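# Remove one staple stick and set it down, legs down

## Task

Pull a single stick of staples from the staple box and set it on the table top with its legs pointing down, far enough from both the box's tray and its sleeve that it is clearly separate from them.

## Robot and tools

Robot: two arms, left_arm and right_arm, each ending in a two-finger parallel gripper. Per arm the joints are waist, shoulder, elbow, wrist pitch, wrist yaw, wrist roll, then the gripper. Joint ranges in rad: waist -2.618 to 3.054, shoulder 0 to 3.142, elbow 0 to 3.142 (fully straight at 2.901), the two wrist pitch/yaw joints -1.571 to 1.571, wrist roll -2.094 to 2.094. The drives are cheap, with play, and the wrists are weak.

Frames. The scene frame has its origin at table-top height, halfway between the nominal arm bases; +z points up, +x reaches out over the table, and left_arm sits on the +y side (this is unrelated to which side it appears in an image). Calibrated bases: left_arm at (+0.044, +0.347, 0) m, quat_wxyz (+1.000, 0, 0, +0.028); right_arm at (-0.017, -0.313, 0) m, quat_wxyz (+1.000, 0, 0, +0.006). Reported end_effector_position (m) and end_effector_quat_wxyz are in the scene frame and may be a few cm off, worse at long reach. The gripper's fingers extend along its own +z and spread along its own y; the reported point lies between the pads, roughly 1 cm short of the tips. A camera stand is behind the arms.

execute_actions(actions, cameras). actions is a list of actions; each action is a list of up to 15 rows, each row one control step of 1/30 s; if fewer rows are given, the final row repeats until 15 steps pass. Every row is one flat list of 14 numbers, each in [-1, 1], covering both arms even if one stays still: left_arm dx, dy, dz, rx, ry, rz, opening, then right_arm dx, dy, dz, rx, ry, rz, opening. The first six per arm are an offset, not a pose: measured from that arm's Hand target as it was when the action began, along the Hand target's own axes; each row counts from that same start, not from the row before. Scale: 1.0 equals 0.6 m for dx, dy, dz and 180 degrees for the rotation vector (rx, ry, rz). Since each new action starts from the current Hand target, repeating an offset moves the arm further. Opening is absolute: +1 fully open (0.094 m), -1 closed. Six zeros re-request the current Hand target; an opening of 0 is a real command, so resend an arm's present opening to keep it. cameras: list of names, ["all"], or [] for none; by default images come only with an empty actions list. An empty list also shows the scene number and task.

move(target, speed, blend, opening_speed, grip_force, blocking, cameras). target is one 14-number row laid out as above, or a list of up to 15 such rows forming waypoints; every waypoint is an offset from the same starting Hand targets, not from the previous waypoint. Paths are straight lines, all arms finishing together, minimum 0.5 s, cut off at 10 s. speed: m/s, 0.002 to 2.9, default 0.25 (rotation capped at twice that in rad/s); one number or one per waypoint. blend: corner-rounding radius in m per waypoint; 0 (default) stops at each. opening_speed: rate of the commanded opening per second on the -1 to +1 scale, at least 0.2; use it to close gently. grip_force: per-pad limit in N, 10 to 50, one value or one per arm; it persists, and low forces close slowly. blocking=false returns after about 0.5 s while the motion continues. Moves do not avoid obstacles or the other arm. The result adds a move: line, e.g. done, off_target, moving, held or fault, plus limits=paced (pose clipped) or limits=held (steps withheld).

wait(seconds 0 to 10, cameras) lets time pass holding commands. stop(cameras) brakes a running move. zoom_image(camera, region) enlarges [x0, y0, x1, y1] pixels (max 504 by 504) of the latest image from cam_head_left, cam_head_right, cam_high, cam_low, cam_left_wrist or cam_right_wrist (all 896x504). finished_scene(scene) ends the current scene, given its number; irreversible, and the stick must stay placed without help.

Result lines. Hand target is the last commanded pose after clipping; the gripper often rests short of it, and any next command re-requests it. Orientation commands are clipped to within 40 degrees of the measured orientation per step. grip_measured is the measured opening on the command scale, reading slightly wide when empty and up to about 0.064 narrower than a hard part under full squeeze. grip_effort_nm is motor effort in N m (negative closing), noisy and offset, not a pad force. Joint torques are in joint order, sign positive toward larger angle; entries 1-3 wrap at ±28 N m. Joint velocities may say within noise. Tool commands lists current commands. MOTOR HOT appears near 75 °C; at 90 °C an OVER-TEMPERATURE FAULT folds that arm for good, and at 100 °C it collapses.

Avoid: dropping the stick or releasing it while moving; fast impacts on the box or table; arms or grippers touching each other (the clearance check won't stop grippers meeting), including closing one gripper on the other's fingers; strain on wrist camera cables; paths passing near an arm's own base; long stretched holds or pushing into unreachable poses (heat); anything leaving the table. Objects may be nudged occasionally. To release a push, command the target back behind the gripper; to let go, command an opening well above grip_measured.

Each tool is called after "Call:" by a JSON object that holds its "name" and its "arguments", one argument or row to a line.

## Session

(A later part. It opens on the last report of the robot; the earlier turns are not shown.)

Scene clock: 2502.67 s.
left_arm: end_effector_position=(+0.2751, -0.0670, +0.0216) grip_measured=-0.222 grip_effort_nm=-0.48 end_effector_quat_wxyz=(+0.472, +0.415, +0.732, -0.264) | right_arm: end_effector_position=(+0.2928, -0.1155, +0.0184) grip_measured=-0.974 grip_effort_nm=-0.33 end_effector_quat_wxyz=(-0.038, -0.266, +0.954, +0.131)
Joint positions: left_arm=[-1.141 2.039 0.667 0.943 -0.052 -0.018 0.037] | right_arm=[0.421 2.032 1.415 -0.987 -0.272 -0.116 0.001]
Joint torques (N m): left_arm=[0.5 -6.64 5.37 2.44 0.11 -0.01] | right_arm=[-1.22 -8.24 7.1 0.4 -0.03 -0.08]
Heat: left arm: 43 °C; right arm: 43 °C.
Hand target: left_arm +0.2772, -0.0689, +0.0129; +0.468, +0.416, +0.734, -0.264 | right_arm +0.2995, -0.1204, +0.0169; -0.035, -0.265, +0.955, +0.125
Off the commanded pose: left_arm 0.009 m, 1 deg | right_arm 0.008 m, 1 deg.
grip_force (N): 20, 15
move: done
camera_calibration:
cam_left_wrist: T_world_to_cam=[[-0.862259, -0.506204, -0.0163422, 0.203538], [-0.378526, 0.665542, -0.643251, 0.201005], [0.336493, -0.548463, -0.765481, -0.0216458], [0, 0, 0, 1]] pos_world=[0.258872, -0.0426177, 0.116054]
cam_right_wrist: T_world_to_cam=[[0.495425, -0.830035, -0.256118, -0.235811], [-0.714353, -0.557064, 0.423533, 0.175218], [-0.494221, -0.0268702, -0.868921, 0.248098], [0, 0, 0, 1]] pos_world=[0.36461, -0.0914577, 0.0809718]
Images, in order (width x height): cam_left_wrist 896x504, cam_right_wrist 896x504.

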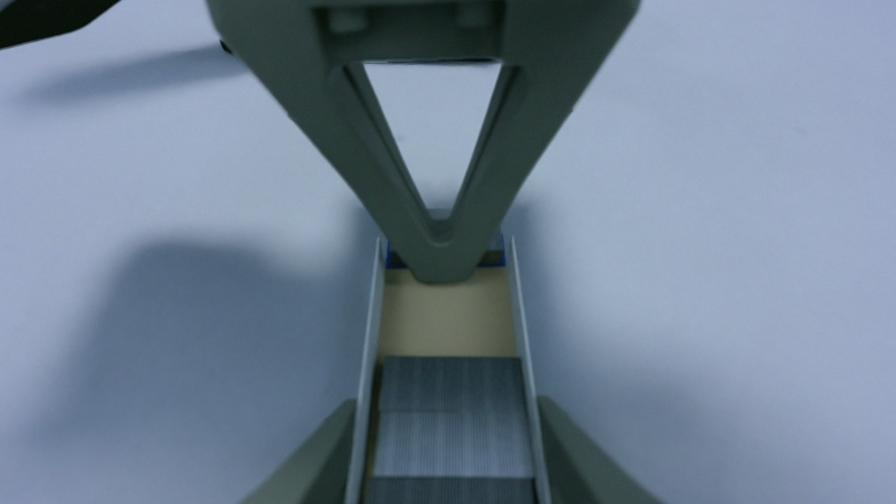

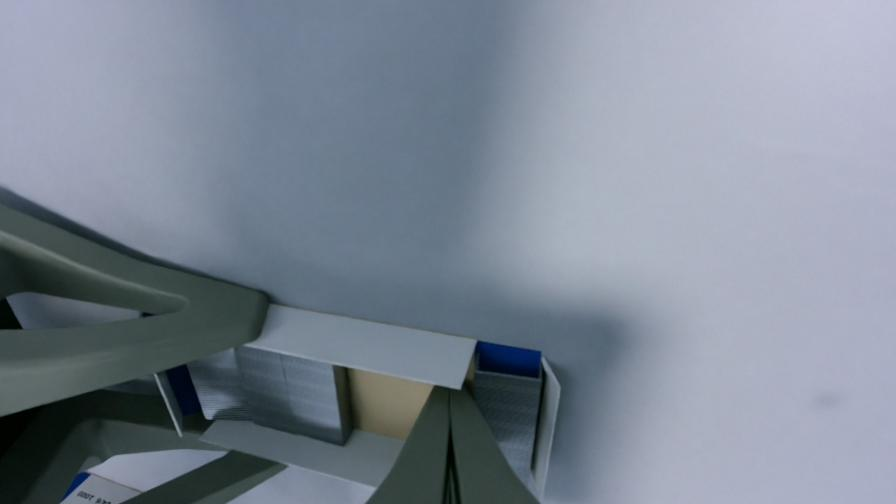

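Call:
{"name": "move", "arguments": {
  "target": [0,0,0,0,0,0,-0.34,0,-0.0097,-0.0089,0,0,0,-0.98],
  "speed": 0.03,
  "cameras": ["cam_left_wrist", "cam_right_wrist"]
}}

Scene clock: 2516.30 s.
left_arm: end_effector_position=(+0.2751, -0.0671, +0.0219) grip_measured=-0.222 grip_effort_nm=-0.48 end_effector_quat_wxyz=(+0.472, +0.415, +0.731, -0.264) | right_arm: end_effector_position=(+0.2938, -0.1182, +0.0211) grip_measured=-0.974 grip_effort_nm=-0.33 end_effector_quat_wxyz=(-0.040, -0.267, +0.953, +0.139)
Joint positions: left_arm=[-1.141 2.039 0.667 0.944 -0.052 -0.018 0.037] | right_arm=[0.406 2.032 1.423 -1.002 -0.288 -0.135 0.001]
Joint torques (N m): left_arm=[0.4 -6.65 5.2 2.42 0.1 -0.02] | right_arm=[-1.51 -8.39 7.62 0.33 0.13 -0.11]
Heat: left arm: 43 °C; right arm: 42 °C.
Hand target: left_arm +0.2772, -0.0689, +0.0129; +0.468, +0.416, +0.734, -0.264 | right_arm +0.3030, -0.1263, +0.0205; -0.035, -0.265, +0.955, +0.125
Off the commanded pose: left_arm 0.009 m, 1 deg | right_arm 0.012 m, 2 deg.
grip_force (N): 20, 15
move: off_target (right_arm)
camera_calibration:
cam_left_wrist: T_world_to_cam=[[-0.862219, -0.50627, -0.0163941, 0.203534], [-0.378154, 0.664886, -0.644147, 0.201112], [0.337012, -0.549197, -0.764726, -0.0217461], [0, 0, 0, 1]] pos_world=[0.258871, -0.0426166, 0.116253]
cam_right_wrist: T_world_to_cam=[[0.494799, -0.82524, -0.272312, -0.236716], [-0.709553, -0.564572, 0.421654, 0.17102], [-0.501705, -0.0154142, -0.864901, 0.25442], [0, 0, 0, 1]] pos_world=[0.366118, -0.0948725, 0.0834764]
Images, in order (width x height): cam_left_wrist 896x504, cam_right_wrist 896x504.

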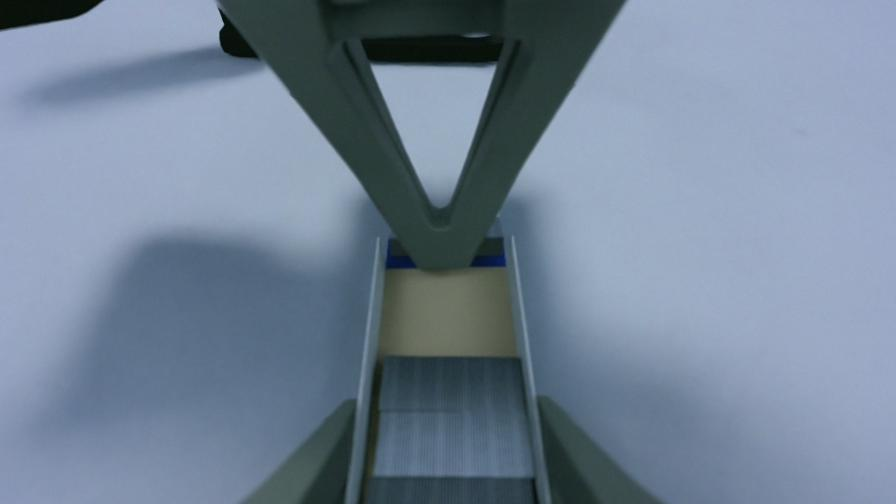

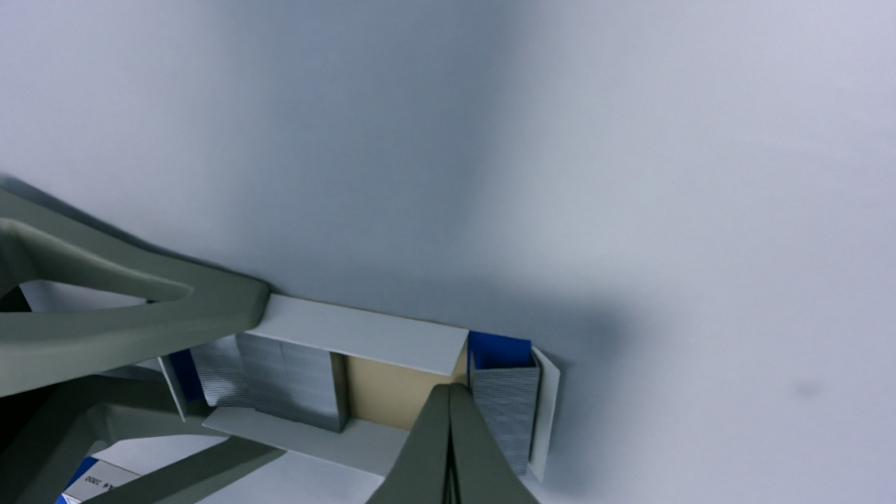

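Call:
{"name": "move", "arguments": {
  "target": [
    [0,0,0,0,0,0,-0.34,0,0.0225,0.006,0,0,0,-0.98],
    [0,0,0,0,0,0,-0.34,0,0.056,-0.119,0,0,0,-0.98]
  ],
  "speed": 0.06,
  "cameras": ["cam_left_wrist", "cam_right_wrist"]
}}

Call:
{"name": "zoom_image", "arguments": {
  "camera": "cam_right_wrist",
  "region": [380, 200, 640, 400]
}}

Scene clock: 2523.33 s.
left_arm: end_effector_position=(+0.2751, -0.0671, +0.0219) grip_measured=-0.222 grip_effort_nm=-0.48 end_effector_quat_wxyz=(+0.472, +0.415, +0.731, -0.264) | right_arm: end_effector_position=(+0.2914, -0.1172, +0.0794) grip_measured=-0.974 grip_effort_nm=-0.33 end_effector_quat_wxyz=(-0.059, -0.262, +0.955, +0.125)
Joint positions: left_arm=[-1.141 2.039 0.667 0.944 -0.052 -0.018 0.037] | right_arm=[0.421 2.004 1.624 -1.267 -0.266 -0.112 0.001]
Joint torques (N m): left_arm=[0.31 -6.89 5.42 2.43 0.09 -0.01] | right_arm=[0.61 -12.51 8.36 0.18 -0.07 0.04]
Heat: left arm: 43 °C; right arm: 42 °C.
Hand target: left_arm +0.2772, -0.0689, +0.0129; +0.468, +0.416, +0.734, -0.264 | right_arm +0.2958, -0.1143, +0.0983; -0.035, -0.265, +0.955, +0.125
Off the commanded pose: left_arm 0.009 m, 1 deg | right_arm 0.019 m, 3 deg.
grip_force (N): 20, 15
move: off_target (right_arm)
camera_calibration:
cam_left_wrist: T_world_to_cam=[[-0.862219, -0.50627, -0.0163941, 0.203534], [-0.378154, 0.664886, -0.644147, 0.201112], [0.337012, -0.549197, -0.764726, -0.0217461], [0, 0, 0, 1]] pos_world=[0.258871, -0.0426166, 0.116253]
cam_right_wrist: T_world_to_cam=[[0.482883, -0.83784, -0.254651, -0.21825], [-0.699393, -0.543994, 0.463595, 0.141397], [-0.526947, -0.0457612, -0.848665, 0.306055], [0, 0, 0, 1]] pos_world=[0.365556, -0.0919338, 0.13861]
Images, in order (width x height): cam_left_wrist 896x504, cam_right_wrist 896x504.

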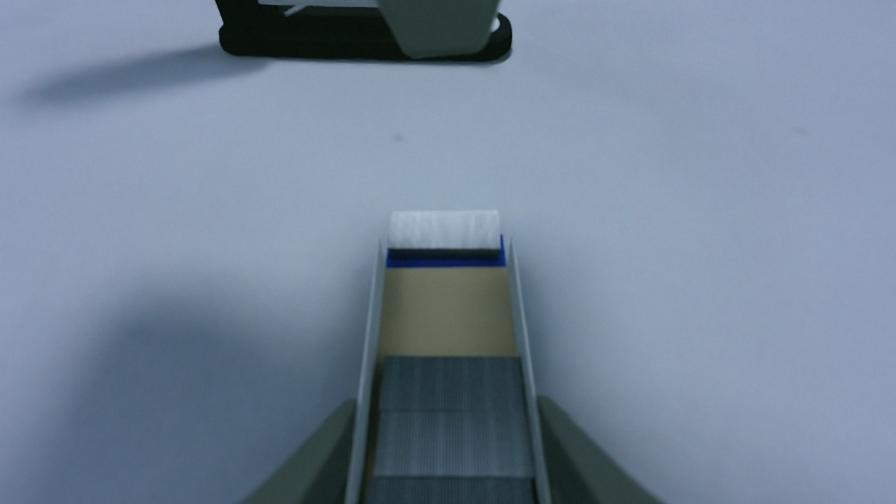

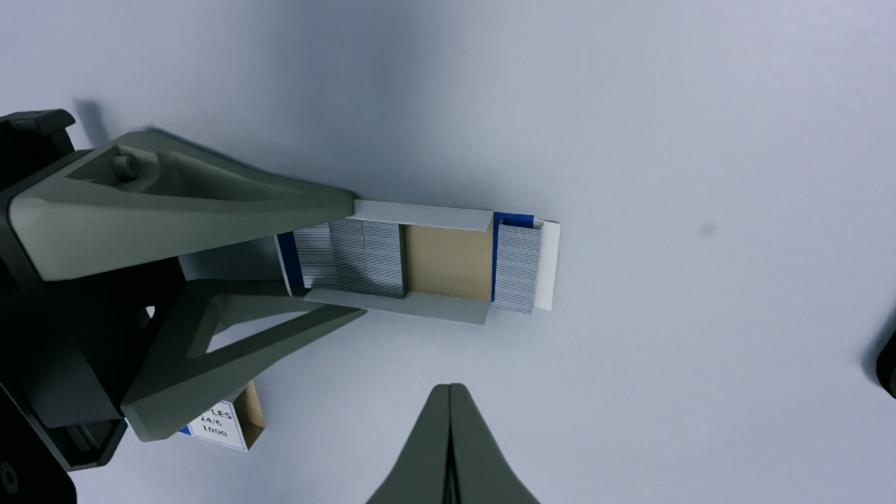

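Scaled by 1.938 from the camera's 896x504 image, which has a finer 1280x720 frame.

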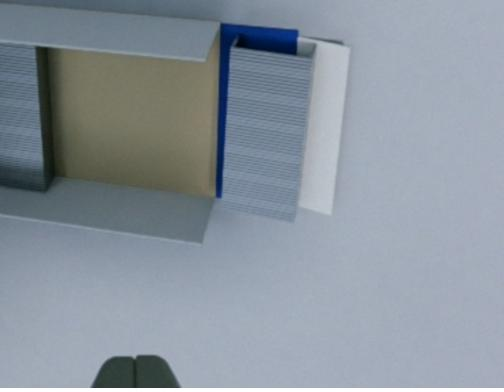

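Call:
{"name": "move", "arguments": {
  "target": [0,0,0,0,0,0,-0.34,-0.0061,-0.0328,0.0746,0.0556,0,0,-0.42],
  "speed": 0.06,
  "cameras": ["cam_left_wrist", "cam_right_wrist"]
}}

Scene clock: 2544.17 s.
left_arm: end_effector_position=(+0.2751, -0.0671, +0.0219) grip_measured=-0.222 grip_effort_nm=-0.49 end_effector_quat_wxyz=(+0.472, +0.415, +0.731, -0.264) | right_arm: end_effector_position=(+0.2991, -0.1210, +0.0492) grip_measured=-0.423 grip_effort_nm=0.13 end_effector_quat_wxyz=(-0.024, -0.268, +0.962, +0.043)
Joint positions: left_arm=[-1.141 2.039 0.667 0.944 -0.052 -0.018 0.037] | right_arm=[0.486 2.004 1.526 -1.12 -0.095 -0.047 0.027]
Joint torques (N m): left_arm=[0.25 -6.69 5.45 2.43 0.08 0.02] | right_arm=[0.61 -9.87 5.68 0.69 0.04 0.05]
Heat: left arm: 43 °C; right arm: 46 °C.
Hand target: left_arm +0.2772, -0.0689, +0.0129; +0.468, +0.416, +0.734, -0.264 | right_arm +0.3028, -0.1188, +0.0499; -0.011, -0.267, +0.963, +0.042
Off the commanded pose: left_arm 0.009 m, 1 deg | right_arm 0.004 m, 1 deg.
grip_force (N): 20, 15
move: done
camera_calibration:
cam_left_wrist: T_world_to_cam=[[-0.862219, -0.50627, -0.0163941, 0.203534], [-0.378154, 0.664886, -0.644147, 0.201112], [0.337012, -0.549197, -0.764726, -0.0217461], [0, 0, 0, 1]] pos_world=[0.258871, -0.0426166, 0.116253]
cam_right_wrist: T_world_to_cam=[[0.509297, -0.856738, -0.0813378, -0.251564], [-0.746198, -0.486707, 0.454208, 0.180189], [-0.428725, -0.170633, -0.887175, 0.241756], [0, 0, 0, 1]] pos_world=[0.366224, -0.0865732, 0.112175]
Images, in order (width x height): cam_left_wrist 896x504, cam_right_wrist 896x504.

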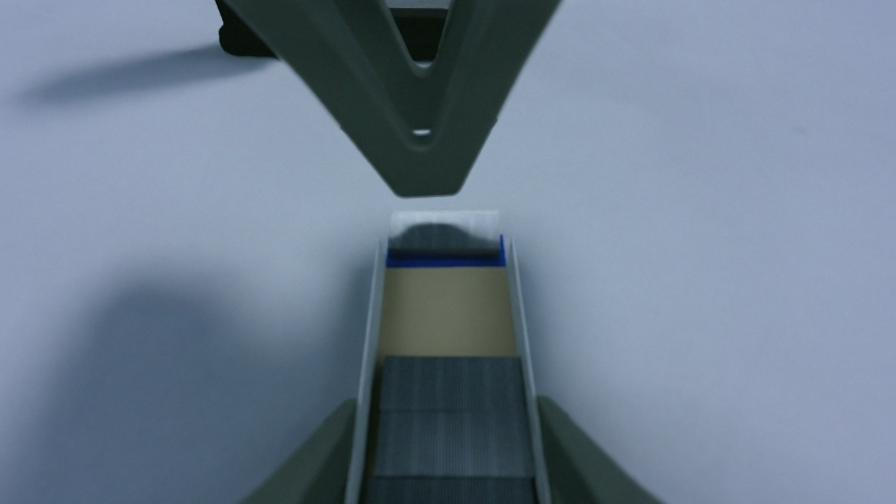

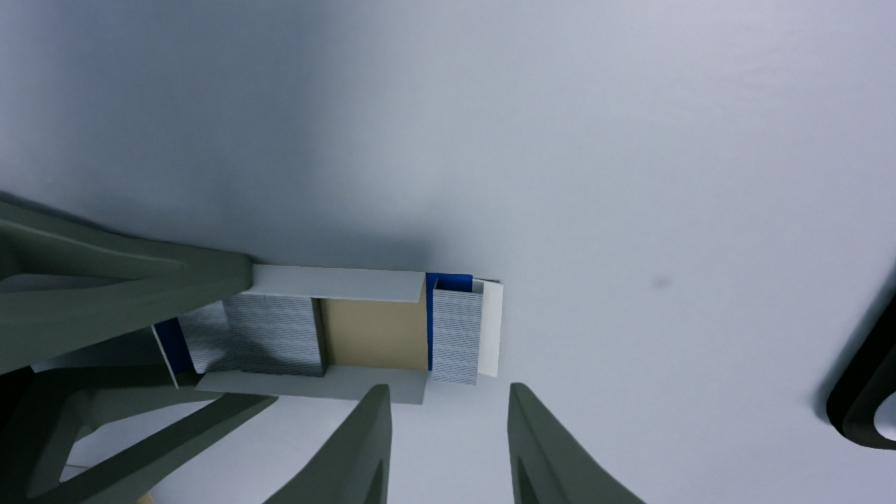

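Call:
{"name": "move", "arguments": {
  "target": [0,0,0,0,0,0,-0.34,0,-0.0044,0.0498,0,0,0,-0.42],
  "speed": 0.04,
  "cameras": ["cam_left_wrist", "cam_right_wrist"]
}}

Scene clock: 2551.77 s.
left_arm: end_effector_position=(+0.2751, -0.0671, +0.0219) grip_measured=-0.222 grip_effort_nm=-0.49 end_effector_quat_wxyz=(+0.472, +0.415, +0.731, -0.264) | right_arm: end_effector_position=(+0.2995, -0.1210, +0.0230) grip_measured=-0.423 grip_effort_nm=0.13 end_effector_quat_wxyz=(-0.019, -0.268, +0.962, +0.044)
Joint positions: left_arm=[-1.141 2.039 0.667 0.944 -0.052 -0.018 0.037] | right_arm=[0.486 2.025 1.449 -1.012 -0.094 -0.047 0.027]
Joint torques (N m): left_arm=[0.34 -6.71 5.44 2.41 0.09 0.02] | right_arm=[0.51 -8.91 5.65 0.74 0.05 0.06]
Heat: left arm: 43 °C; right arm: 45 °C.
Hand target: left_arm +0.2772, -0.0689, +0.0129; +0.468, +0.416, +0.734, -0.264 | right_arm +0.3029, -0.1189, +0.0199; -0.011, -0.267, +0.963, +0.041
Off the commanded pose: left_arm 0.009 m, 1 deg | right_arm 0.005 m, 1 deg.
grip_force (N): 20, 15
move: done
camera_calibration:
cam_left_wrist: T_world_to_cam=[[-0.862219, -0.50627, -0.0163941, 0.203534], [-0.378154, 0.664886, -0.644147, 0.201112], [0.337012, -0.549197, -0.764726, -0.0217461], [0, 0, 0, 1]] pos_world=[0.258871, -0.0426166, 0.116253]
cam_right_wrist: T_world_to_cam=[[0.510088, -0.856408, -0.0798405, -0.254224], [-0.750325, -0.488434, 0.445472, 0.193609], [-0.420502, -0.167324, -0.891729, 0.216807], [0, 0, 0, 1]] pos_world=[0.366114, -0.0868772, 0.0867879]
Images, in order (width x height): cam_left_wrist 896x504, cam_right_wrist 896x504.

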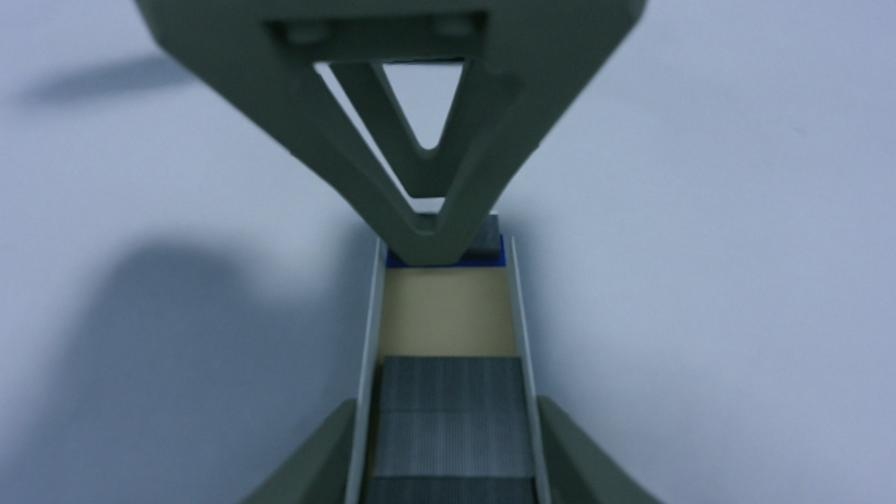

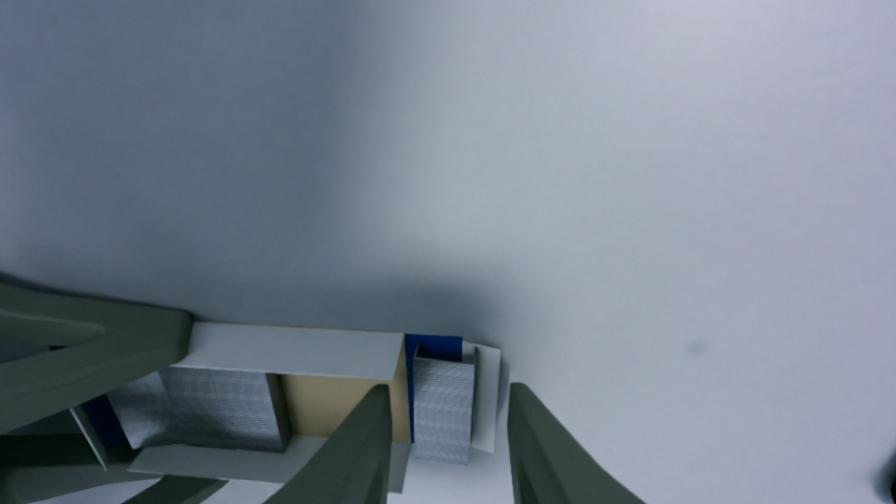

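Call:
{"name": "move", "arguments": {
  "target": [
    [0,0,0,0,0,0,-0.34,0,0.0046,-0.0365,0,0,0,-0.42],
    [0,0,0,0,0,0,-0.34,0,0.0046,-0.0365,0,0,0,-0.57]
  ],
  "speed": 0.06,
  "cameras": ["cam_left_wrist", "cam_right_wrist"]
}}

Scene clock: 2567.17 s.
left_arm: end_effector_position=(+0.2751, -0.0671, +0.0219) grip_measured=-0.222 grip_effort_nm=-0.48 end_effector_quat_wxyz=(+0.472, +0.415, +0.731, -0.264) | right_arm: end_effector_position=(+0.2965, -0.1226, +0.0284) grip_measured=-0.567 grip_effort_nm=-0.17 end_effector_quat_wxyz=(-0.029, -0.266, +0.963, +0.042)
Joint positions: left_arm=[-1.141 2.039 0.667 0.944 -0.052 -0.018 0.037] | right_arm=[0.486 2.025 1.471 -1.054 -0.094 -0.045 0.02]
Joint torques (N m): left_arm=[0.29 -6.61 5.24 2.43 0.11 0.02] | right_arm=[0.77 -11.19 8.25 0.28 0.03 0.04]
Heat: left arm: 43 °C; right arm: 42 °C.
Hand target: left_arm +0.2772, -0.0689, +0.0129; +0.468, +0.416, +0.734, -0.264 | right_arm +0.3024, -0.1181, +0.0420; -0.011, -0.267, +0.963, +0.041
Off the commanded pose: left_arm 0.009 m, 1 deg | right_arm 0.015 m, 2 deg.
grip_force (N): 20, 15
move: off_target (right_arm); target 2's new opening was sent with right_arm's hand 0.015 m and 2 deg from that target
camera_calibration:
cam_left_wrist: T_world_to_cam=[[-0.862219, -0.50627, -0.0163941, 0.203534], [-0.378154, 0.664886, -0.644147, 0.201112], [0.337012, -0.549197, -0.764726, -0.0217461], [0, 0, 0, 1]] pos_world=[0.258871, -0.0426166, 0.116253]
cam_right_wrist: T_world_to_cam=[[0.50672, -0.858342, -0.0805218, -0.252832], [-0.743112, -0.482218, 0.463951, 0.186308], [-0.437057, -0.175256, -0.882194, 0.22371], [0, 0, 0, 1]] pos_world=[0.364336, -0.0879685, 0.0905597]
Images, in order (width x height): cam_left_wrist 896x504, cam_right_wrist 896x504.

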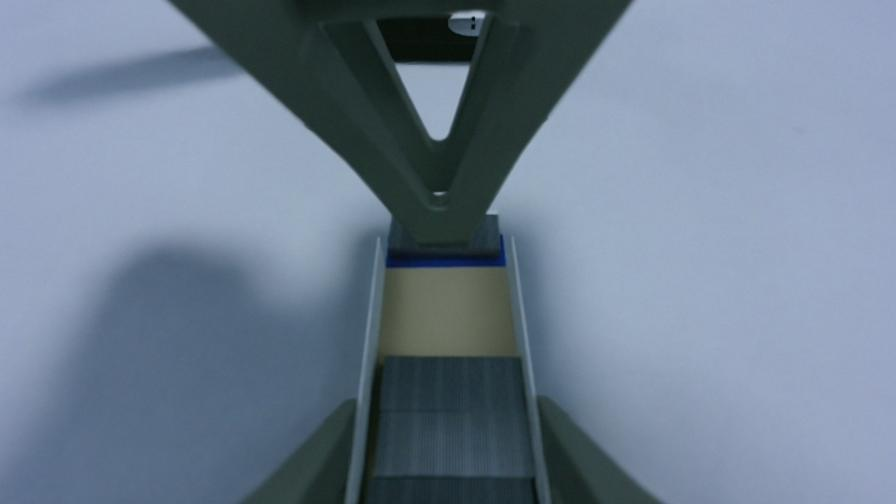

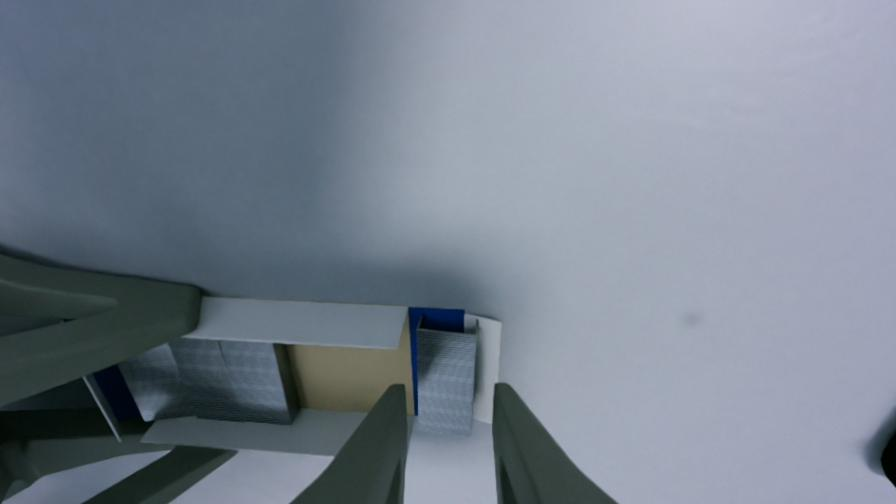

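Call:
{"name": "move", "arguments": {
  "target": [0,0,0,0,0,0,-0.34,0,-0.0035,0.0402,0,0,0,-0.57],
  "speed": 0.04,
  "cameras": ["cam_left_wrist", "cam_right_wrist"]
}}

Scene clock: 2573.30 s.
left_arm: end_effector_position=(+0.2751, -0.0671, +0.0219) grip_measured=-0.222 grip_effort_nm=-0.49 end_effector_quat_wxyz=(+0.472, +0.415, +0.731, -0.264) | right_arm: end_effector_position=(+0.2999, -0.1208, +0.0219) grip_measured=-0.567 grip_effort_nm=-0.17 end_effector_quat_wxyz=(-0.017, -0.267, +0.963, +0.044)
Joint positions: left_arm=[-1.141 2.039 0.667 0.944 -0.052 -0.018 0.037] | right_arm=[0.486 2.025 1.444 -1.004 -0.094 -0.045 0.02]
Joint torques (N m): left_arm=[0.4 -6.58 5.44 2.45 0.11 -0.01] | right_arm=[0.73 -8.68 5.6 0.7 0.03 0.05]
Heat: left arm: 43 °C; right arm: 41 °C.
Hand target: left_arm +0.2772, -0.0689, +0.0129; +0.468, +0.416, +0.734, -0.264 | right_arm +0.3024, -0.1182, +0.0177; -0.011, -0.267, +0.963, +0.041
Off the commanded pose: left_arm 0.009 m, 1 deg | right_arm 0.006 m, 1 deg.
grip_force (N): 20, 15
move: done
camera_calibration:
cam_left_wrist: T_world_to_cam=[[-0.862219, -0.50627, -0.0163941, 0.203534], [-0.378154, 0.664886, -0.644147, 0.201112], [0.337012, -0.549197, -0.764726, -0.0217461], [0, 0, 0, 1]] pos_world=[0.258871, -0.0426166, 0.116253]
cam_right_wrist: T_world_to_cam=[[0.508387, -0.857436, -0.0796644, -0.253932], [-0.752708, -0.487411, 0.442562, 0.195443], [-0.418298, -0.165029, -0.893192, 0.215651], [0, 0, 0, 1]] pos_world=[0.366414, -0.0868809, 0.0858922]
Images, in order (width x height): cam_left_wrist 896x504, cam_right_wrist 896x504.

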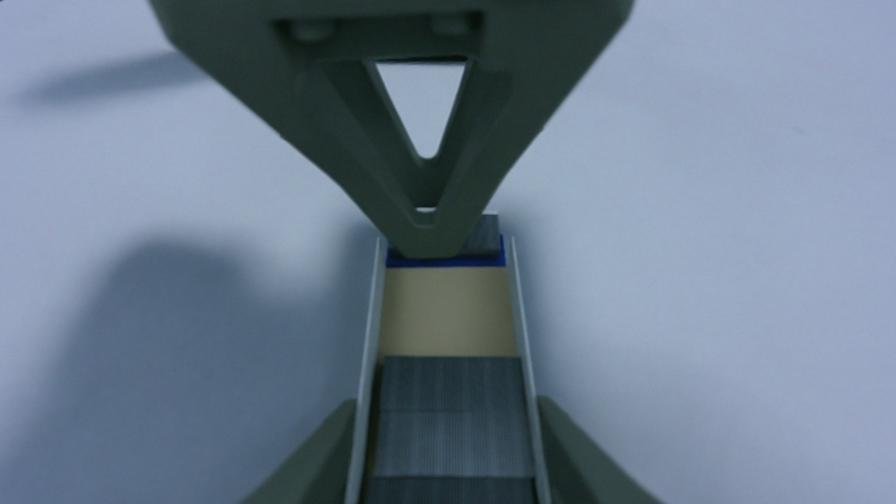

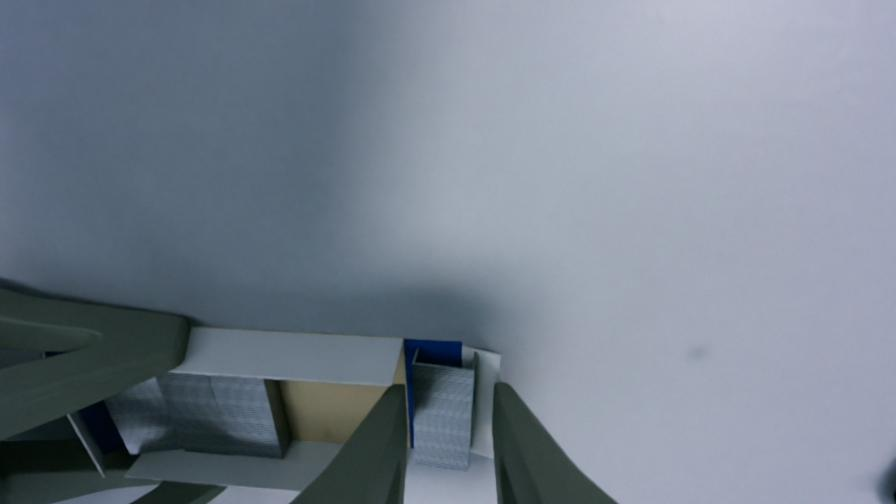

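Call:
{"name": "move", "arguments": {
  "target": [0,0,0,0,0,0,-0.34,0,0.0044,0.0071,0,0,0,-0.57],
  "speed": 0.04,
  "cameras": ["cam_left_wrist", "cam_right_wrist"]
}}

Scene clock: 2579.30 s.
left_arm: end_effector_position=(+0.2751, -0.0671, +0.0219) grip_measured=-0.222 grip_effort_nm=-0.48 end_effector_quat_wxyz=(+0.472, +0.415, +0.731, -0.264) | right_arm: end_effector_position=(+0.2977, -0.1179, +0.0177) grip_measured=-0.567 grip_effort_nm=-0.17 end_effector_quat_wxyz=(-0.018, -0.268, +0.962, +0.044)
Joint positions: left_arm=[-1.141 2.039 0.667 0.944 -0.052 -0.018 0.037] | right_arm=[0.495 2.031 1.435 -0.991 -0.094 -0.038 0.02]
Joint torques (N m): left_arm=[0.38 -6.76 5.49 2.48 0.1 0.04] | right_arm=[0.59 -8.76 5.52 0.75 0.02 0.07]
Heat: left arm: 43 °C; right arm: 40 °C.
Hand target: left_arm +0.2772, -0.0689, +0.0129; +0.468, +0.416, +0.734, -0.264 | right_arm +0.3008, -0.1156, +0.0137; -0.012, -0.267, +0.963, +0.041
Off the commanded pose: left_arm 0.009 m, 1 deg | right_arm 0.006 m, 1 deg.
grip_force (N): 20, 15
move: done
camera_calibration:
cam_left_wrist: T_world_to_cam=[[-0.862219, -0.50627, -0.0163941, 0.203534], [-0.378154, 0.664886, -0.644147, 0.201112], [0.337012, -0.549197, -0.764726, -0.0217461], [0, 0, 0, 1]] pos_world=[0.258871, -0.0426166, 0.116253]
cam_right_wrist: T_world_to_cam=[[0.510561, -0.856183, -0.0792372, -0.251138], [-0.750452, -0.488692, 0.444974, 0.196172], [-0.419702, -0.167723, -0.892031, 0.211517], [0, 0, 0, 1]] pos_world=[0.364213, -0.0836765, 0.0814884]
Images, in order (width x height): cam_left_wrist 896x504, cam_right_wrist 896x504.

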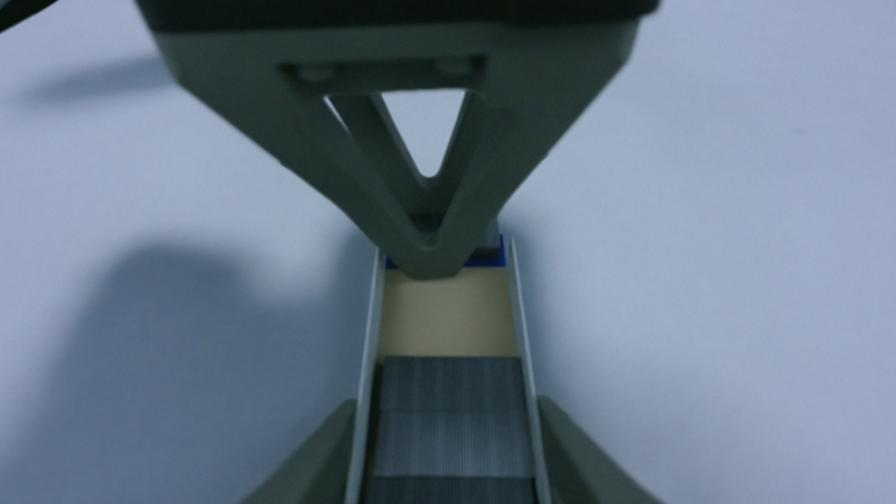

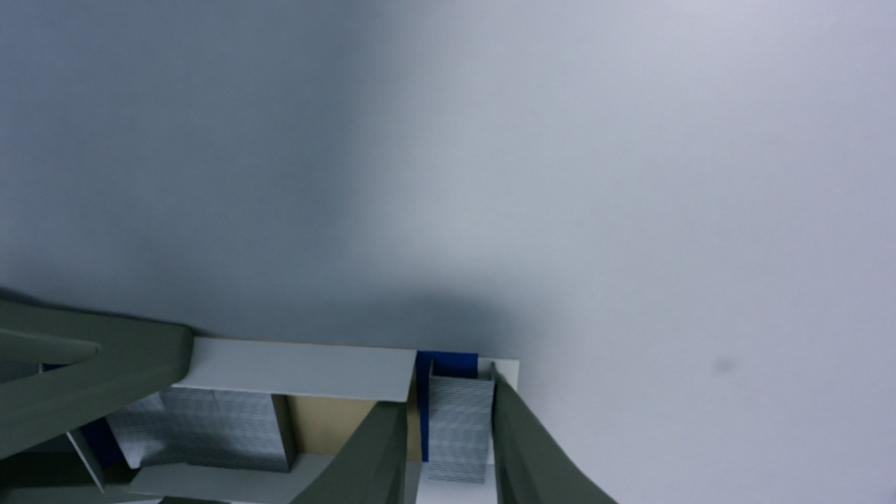

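Call:
{"name": "move", "arguments": {
  "target": [0,0,0,0,0,0,-0.34,0,0,0,0,0,0,-0.85],
  "opening_speed": 0.3,
  "cameras": ["cam_left_wrist", "cam_right_wrist"]
}}

Scene clock: 2585.10 s.
left_arm: end_effector_position=(+0.2751, -0.0671, +0.0219) grip_measured=-0.222 grip_effort_nm=-0.48 end_effector_quat_wxyz=(+0.472, +0.415, +0.731, -0.264) | right_arm: end_effector_position=(+0.2983, -0.1176, +0.0177) grip_measured=-0.702 grip_effort_nm=-0.40 end_effector_quat_wxyz=(-0.017, -0.268, +0.962, +0.044)
Joint positions: left_arm=[-1.141 2.039 0.667 0.944 -0.052 -0.018 0.037] | right_arm=[0.495 2.031 1.435 -0.988 -0.094 -0.037 0.014]
Joint torques (N m): left_arm=[0.54 -6.46 5.31 2.43 0.08 0.03] | right_arm=[0.55 -8.73 5.49 0.73 0.02 0.06]
Heat: left arm: 43 °C; right arm: 40 °C.
Hand target: left_arm +0.2772, -0.0689, +0.0129; +0.468, +0.416, +0.734, -0.264 | right_arm +0.3009, -0.1155, +0.0137; -0.011, -0.267, +0.963, +0.041
Off the commanded pose: left_arm 0.009 m, 1 deg | right_arm 0.005 m, 1 deg.
grip_force (N): 20, 15
move: done
camera_calibration:
cam_left_wrist: T_world_to_cam=[[-0.862219, -0.50627, -0.0163941, 0.203534], [-0.378154, 0.664886, -0.644147, 0.201112], [0.337012, -0.549197, -0.764726, -0.0217461], [0, 0, 0, 1]] pos_world=[0.258871, -0.0426166, 0.116253]
cam_right_wrist: T_world_to_cam=[[0.510069, -0.85648, -0.0791958, -0.251005], [-0.75185, -0.488684, 0.442617, 0.19718], [-0.417794, -0.166222, -0.893207, 0.211424], [0, 0, 0, 1]] pos_world=[0.364611, -0.0834787, 0.081692]
Images, in order (width x height): cam_left_wrist 896x504, cam_right_wrist 896x504.

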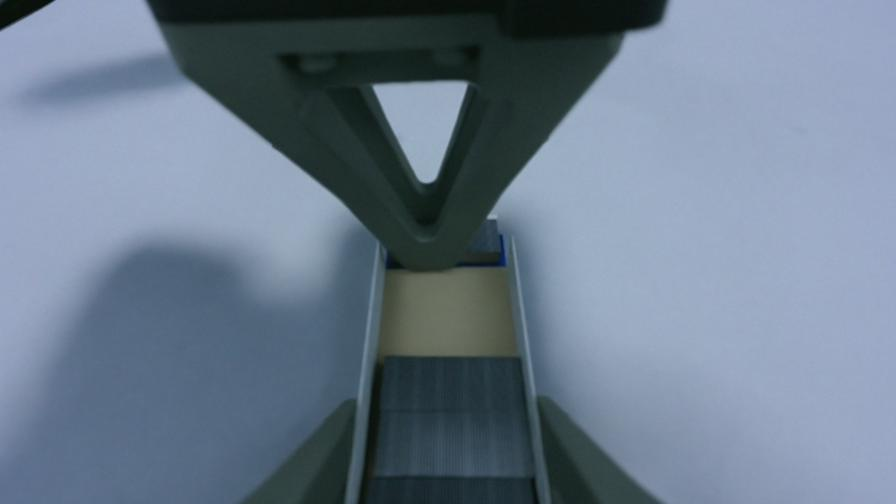

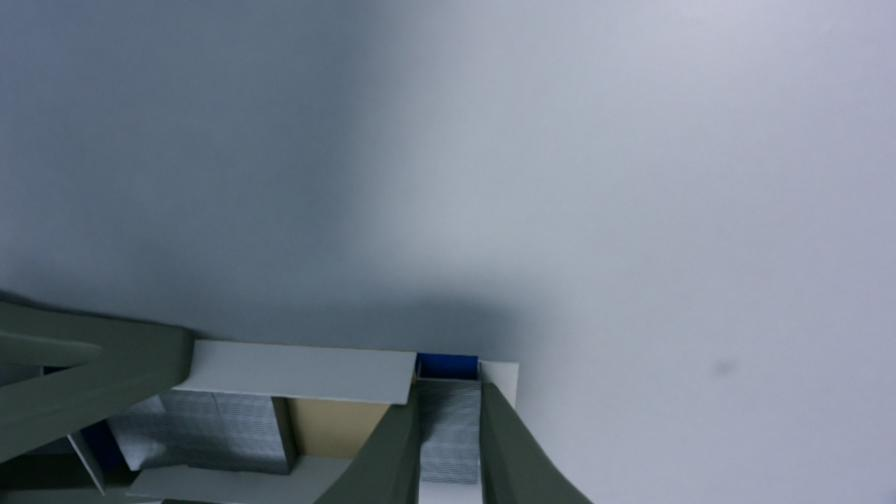

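Call:
{"name": "move", "arguments": {
  "target": [0,0,0,0,0,0,-0.34,0,0.0087,-0.0996,0,0,0,-0.85],
  "speed": 0.06,
  "cameras": ["cam_left_wrist", "cam_right_wrist"]
}}

Scene clock: 2590.87 s.
left_arm: end_effector_position=(+0.2751, -0.0671, +0.0219) grip_measured=-0.222 grip_effort_nm=-0.48 end_effector_quat_wxyz=(+0.472, +0.415, +0.731, -0.264) | right_arm: end_effector_position=(+0.2954, -0.1192, +0.0550) grip_measured=-0.702 grip_effort_nm=-0.40 end_effector_quat_wxyz=(-0.035, -0.267, +0.962, +0.040)
Joint positions: left_arm=[-1.141 2.039 0.667 0.944 -0.052 -0.018 0.037] | right_arm=[0.495 2.013 1.562 -1.17 -0.094 -0.037 0.014]
Joint torques (N m): left_arm=[0.46 -6.63 5.34 2.44 0.1 -0.04] | right_arm=[0.59 -12.48 8.31 0.25 0.03 0.05]
Heat: left arm: 43 °C; right arm: 39 °C.
Hand target: left_arm +0.2772, -0.0689, +0.0129; +0.468, +0.416, +0.734, -0.264 | right_arm +0.3007, -0.1155, +0.0736; -0.012, -0.267, +0.963, +0.041
Off the commanded pose: left_arm 0.009 m, 1 deg | right_arm 0.020 m, 3 deg.
grip_force (N): 20, 15
move: off_target (right_arm)
camera_calibration:
cam_left_wrist: T_world_to_cam=[[-0.862219, -0.50627, -0.0163941, 0.203534], [-0.378154, 0.664886, -0.644147, 0.201112], [0.337012, -0.549197, -0.764726, -0.0217461], [0, 0, 0, 1]] pos_world=[0.258871, -0.0426166, 0.116253]
cam_right_wrist: T_world_to_cam=[[0.507505, -0.857909, -0.0801923, -0.247319], [-0.73702, -0.480428, 0.475385, 0.172539], [-0.446364, -0.182157, -0.876115, 0.248823], [0, 0, 0, 1]] pos_world=[0.363746, -0.0839594, 0.116142]
Images, in order (width x height): cam_left_wrist 896x504, cam_right_wrist 896x504.

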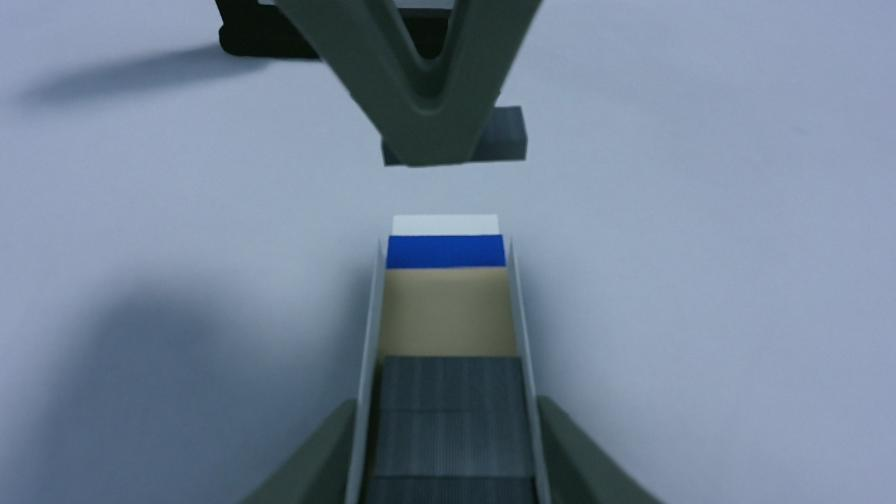

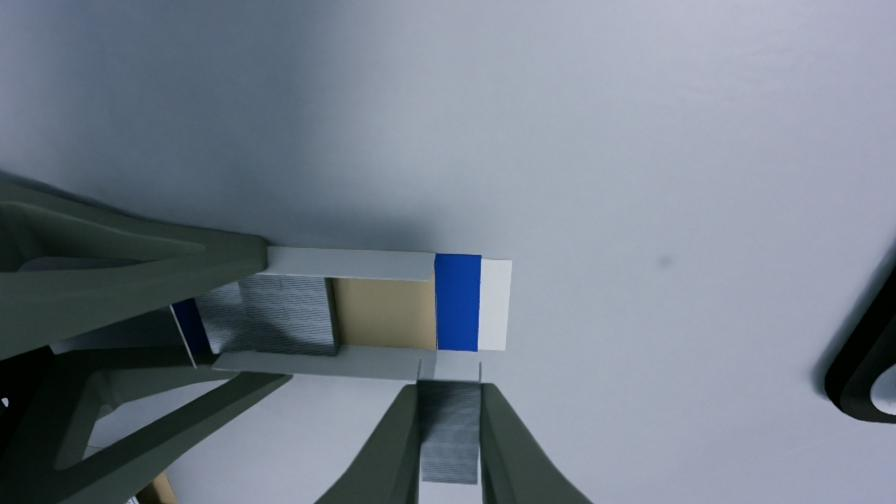

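Call:
{"name": "move", "arguments": {
  "target": [0,0,0,0,0,0,-0.34,0.1796,-0.186,-0.0163,0,0,0,-0.85],
  "speed": 0.1,
  "cameras": ["cam_right_wrist", "cam_head_right"]
}}

Scene clock: 2600.30 s.
left_arm: end_effector_position=(+0.2751, -0.0671, +0.0219) grip_measured=-0.222 grip_effort_nm=-0.48 end_effector_quat_wxyz=(+0.472, +0.415, +0.731, -0.264) | right_arm: end_effector_position=(+0.2619, -0.2668, +0.0672) grip_measured=-0.702 grip_effort_nm=-0.41 end_effector_quat_wxyz=(-0.033, -0.262, +0.963, +0.046)
Joint positions: left_arm=[-1.141 2.039 0.667 0.944 -0.052 -0.018 0.037] | right_arm=[0.098 1.716 1.221 -1.156 -0.08 -0.426 0.014]
Joint torques (N m): left_arm=[0.34 -6.57 5.37 2.43 0.08 -0.03] | right_arm=[-0.02 -9.47 5.49 0.54 -0.02 -0.1]
Heat: left arm: 44 °C; right arm: 39 °C.
Hand target: left_arm +0.2772, -0.0689, +0.0129; +0.468, +0.416, +0.734, -0.264 | right_arm +0.2662, -0.2671, +0.0738; -0.011, -0.267, +0.963, +0.042
Off the commanded pose: left_arm 0.009 m, 1 deg | right_arm 0.008 m, 3 deg.
grip_force (N): 20, 15
move: off_target (right_arm)
camera_calibration:
cam_right_wrist: T_world_to_cam=[[0.498796, -0.861973, -0.0905822, -0.354119], [-0.742008, -0.478697, 0.469333, 0.0732242], [-0.447913, -0.166889, -0.878363, 0.222344], [0, 0, 0, 1]] pos_world=[0.330557, -0.233082, 0.128856]
Images, in order (width x height): cam_head_right 896x504, cam_right_wrist 896x504.

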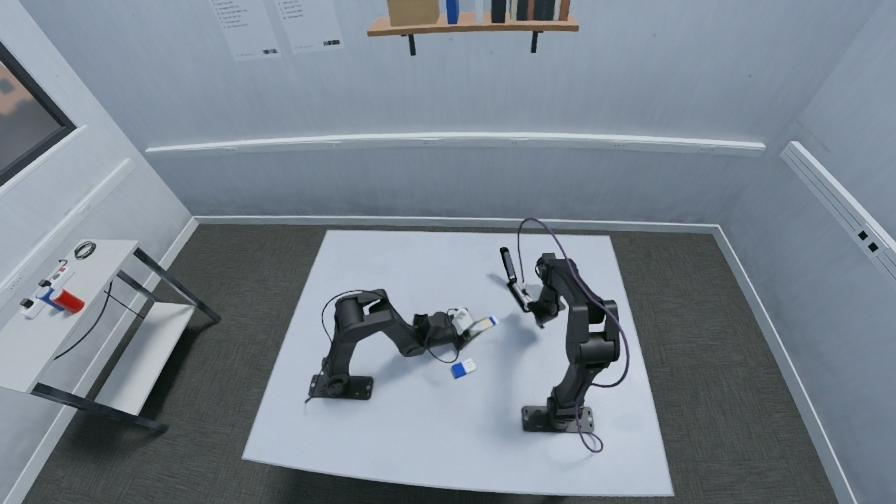

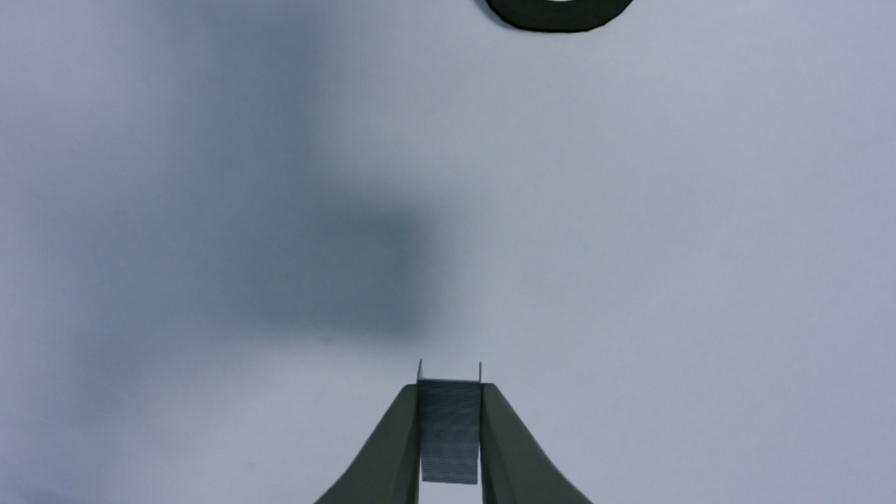

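Call:
{"name": "move", "arguments": {
  "target": [
    [0,0,0,0,0,0,-0.34,0,-0.0087,0.0996,0,0,0,-0.85],
    [0,0,0,0,0,0,-0.34,0,-0.0087,0.0996,0,0,0,-0.42]
  ],
  "speed": 0.05,
  "opening_speed": 0.4,
  "grip_force": [20,15],
  "cameras": ["cam_right_wrist"]
}}

Scene clock: 2638.33 s.
left_arm: end_effector_position=(+0.2751, -0.0671, +0.0219) grip_measured=-0.222 grip_effort_nm=-0.48 end_effector_quat_wxyz=(+0.472, +0.415, +0.731, -0.264) | right_arm: end_effector_position=(+0.2626, -0.2667, +0.0161) grip_measured=-0.423 grip_effort_nm=0.13 end_effector_quat_wxyz=(-0.018, -0.264, +0.963, +0.043)
Joint positions: left_arm=[-1.141 2.039 0.667 0.944 -0.052 -0.018 0.037] | right_arm=[0.098 1.759 1.058 -0.919 -0.08 -0.427 0.027]
Joint torques (N m): left_arm=[0.35 -6.65 5.37 2.43 0.09 -0.02] | right_arm=[-0.08 -6.41 5.33 0.65 -0.02 -0.09]
Heat: left arm: 44 °C; right arm: 37 °C.
Hand target: left_arm +0.2772, -0.0689, +0.0129; +0.468, +0.416, +0.734, -0.264 | right_arm +0.2663, -0.2671, +0.0138; -0.012, -0.267, +0.963, +0.042
Off the commanded pose: left_arm 0.009 m, 1 deg | right_arm 0.004 m, 1 deg.
grip_force (N): 20, 15
move: done
camera_calibration:
cam_right_wrist: T_world_to_cam=[[0.502634, -0.860948, -0.0782771, -0.359999], [-0.755238, -0.481366, 0.444862, 0.101055], [-0.420683, -0.164485, -0.892172, 0.171518], [0, 0, 0, 1]] pos_world=[0.329423, -0.233084, 0.0798881]
Images, in order (width x height): cam_right_wrist 896x504.

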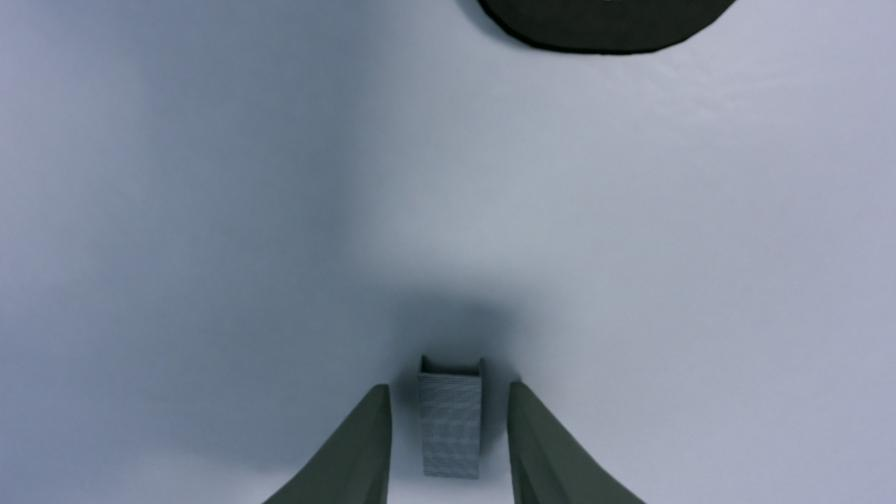

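Call:
{"name": "move", "arguments": {
  "target": [
    [0,0,0,0,0,0,0.0,0,0.0116,-0.133,0,0,0,-0.42],
    [-0.05,0,-0.15,0,0,0,0.0,0,0.0116,-0.133,0,0,0,-0.42]
  ],
  "speed": 0.08,
  "opening_speed": 0.4,
  "cameras": ["cam_head_right","cam_right_wrist"]
}}

Call:
{"name": "finished_scene", "arguments": {
  "scene": 1
}}

Scene clock: 2645.37 s.
left_arm: end_effector_position=(+0.2462, -0.0159, +0.0829) grip_measured=-0.002 grip_effort_nm=0.09 end_effector_quat_wxyz=(+0.480, +0.413, +0.725, -0.271) | right_arm: end_effector_position=(+0.2608, -0.2669, +0.0805) grip_measured=-0.423 grip_effort_nm=0.13 end_effector_quat_wxyz=(-0.031, -0.263, +0.963, +0.045)
Joint positions: left_arm=[-1.144 1.618 0.457 0.757 -0.052 -0.018 0.047] | right_arm=[0.098 1.696 1.253 -1.204 -0.08 -0.427 0.027]
Joint torques (N m): left_arm=[-0.5 -8.57 4.12 1.8 -0.07 -0.07] | right_arm=[-0.02 -8.92 8.25 0.18 -0.01 -0.11]
Heat: left arm: 44 °C; right arm: 38 °C.
Hand target: left_arm +0.2417, -0.0099, +0.0782; +0.468, +0.416, +0.734, -0.264 | right_arm +0.2662, -0.2671, +0.0939; -0.012, -0.267, +0.963, +0.042
Off the commanded pose: left_arm 0.009 m, 2 deg | right_arm 0.014 m, 2 deg.
grip_force (N): 20, 15
move: off_target (right_arm)
camera_calibration:
cam_right_wrist: T_world_to_cam=[[0.500468, -0.861187, -0.0888152, -0.352794], [-0.743476, -0.480078, 0.465585, 0.0664441], [-0.443594, -0.166978, -0.880536, 0.232619], [0, 0, 0, 1]] pos_world=[0.32915, -0.233081, 0.142561]
Images, in order (width x height): cam_head_right 896x504, cam_right_wrist 896x504.

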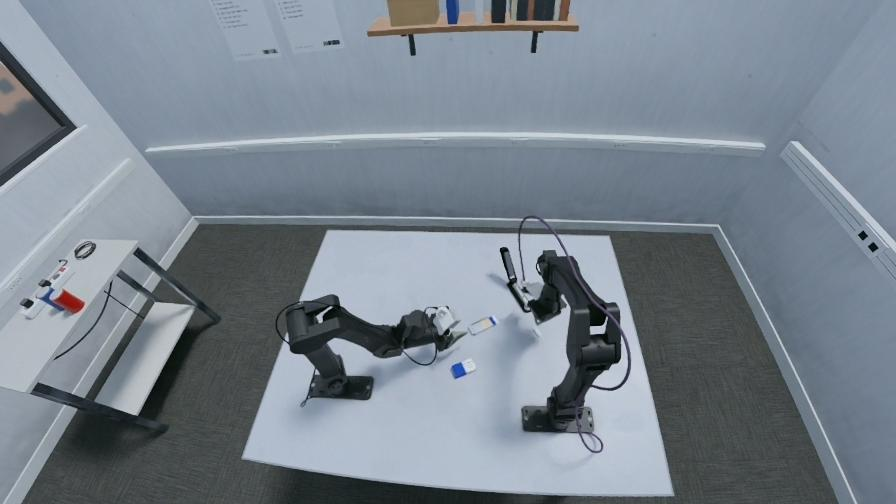

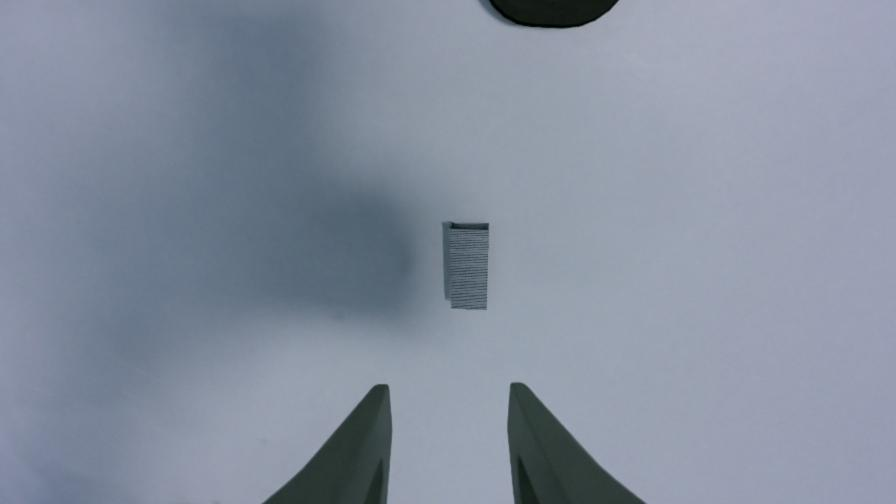

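The scene is finished: the task was done.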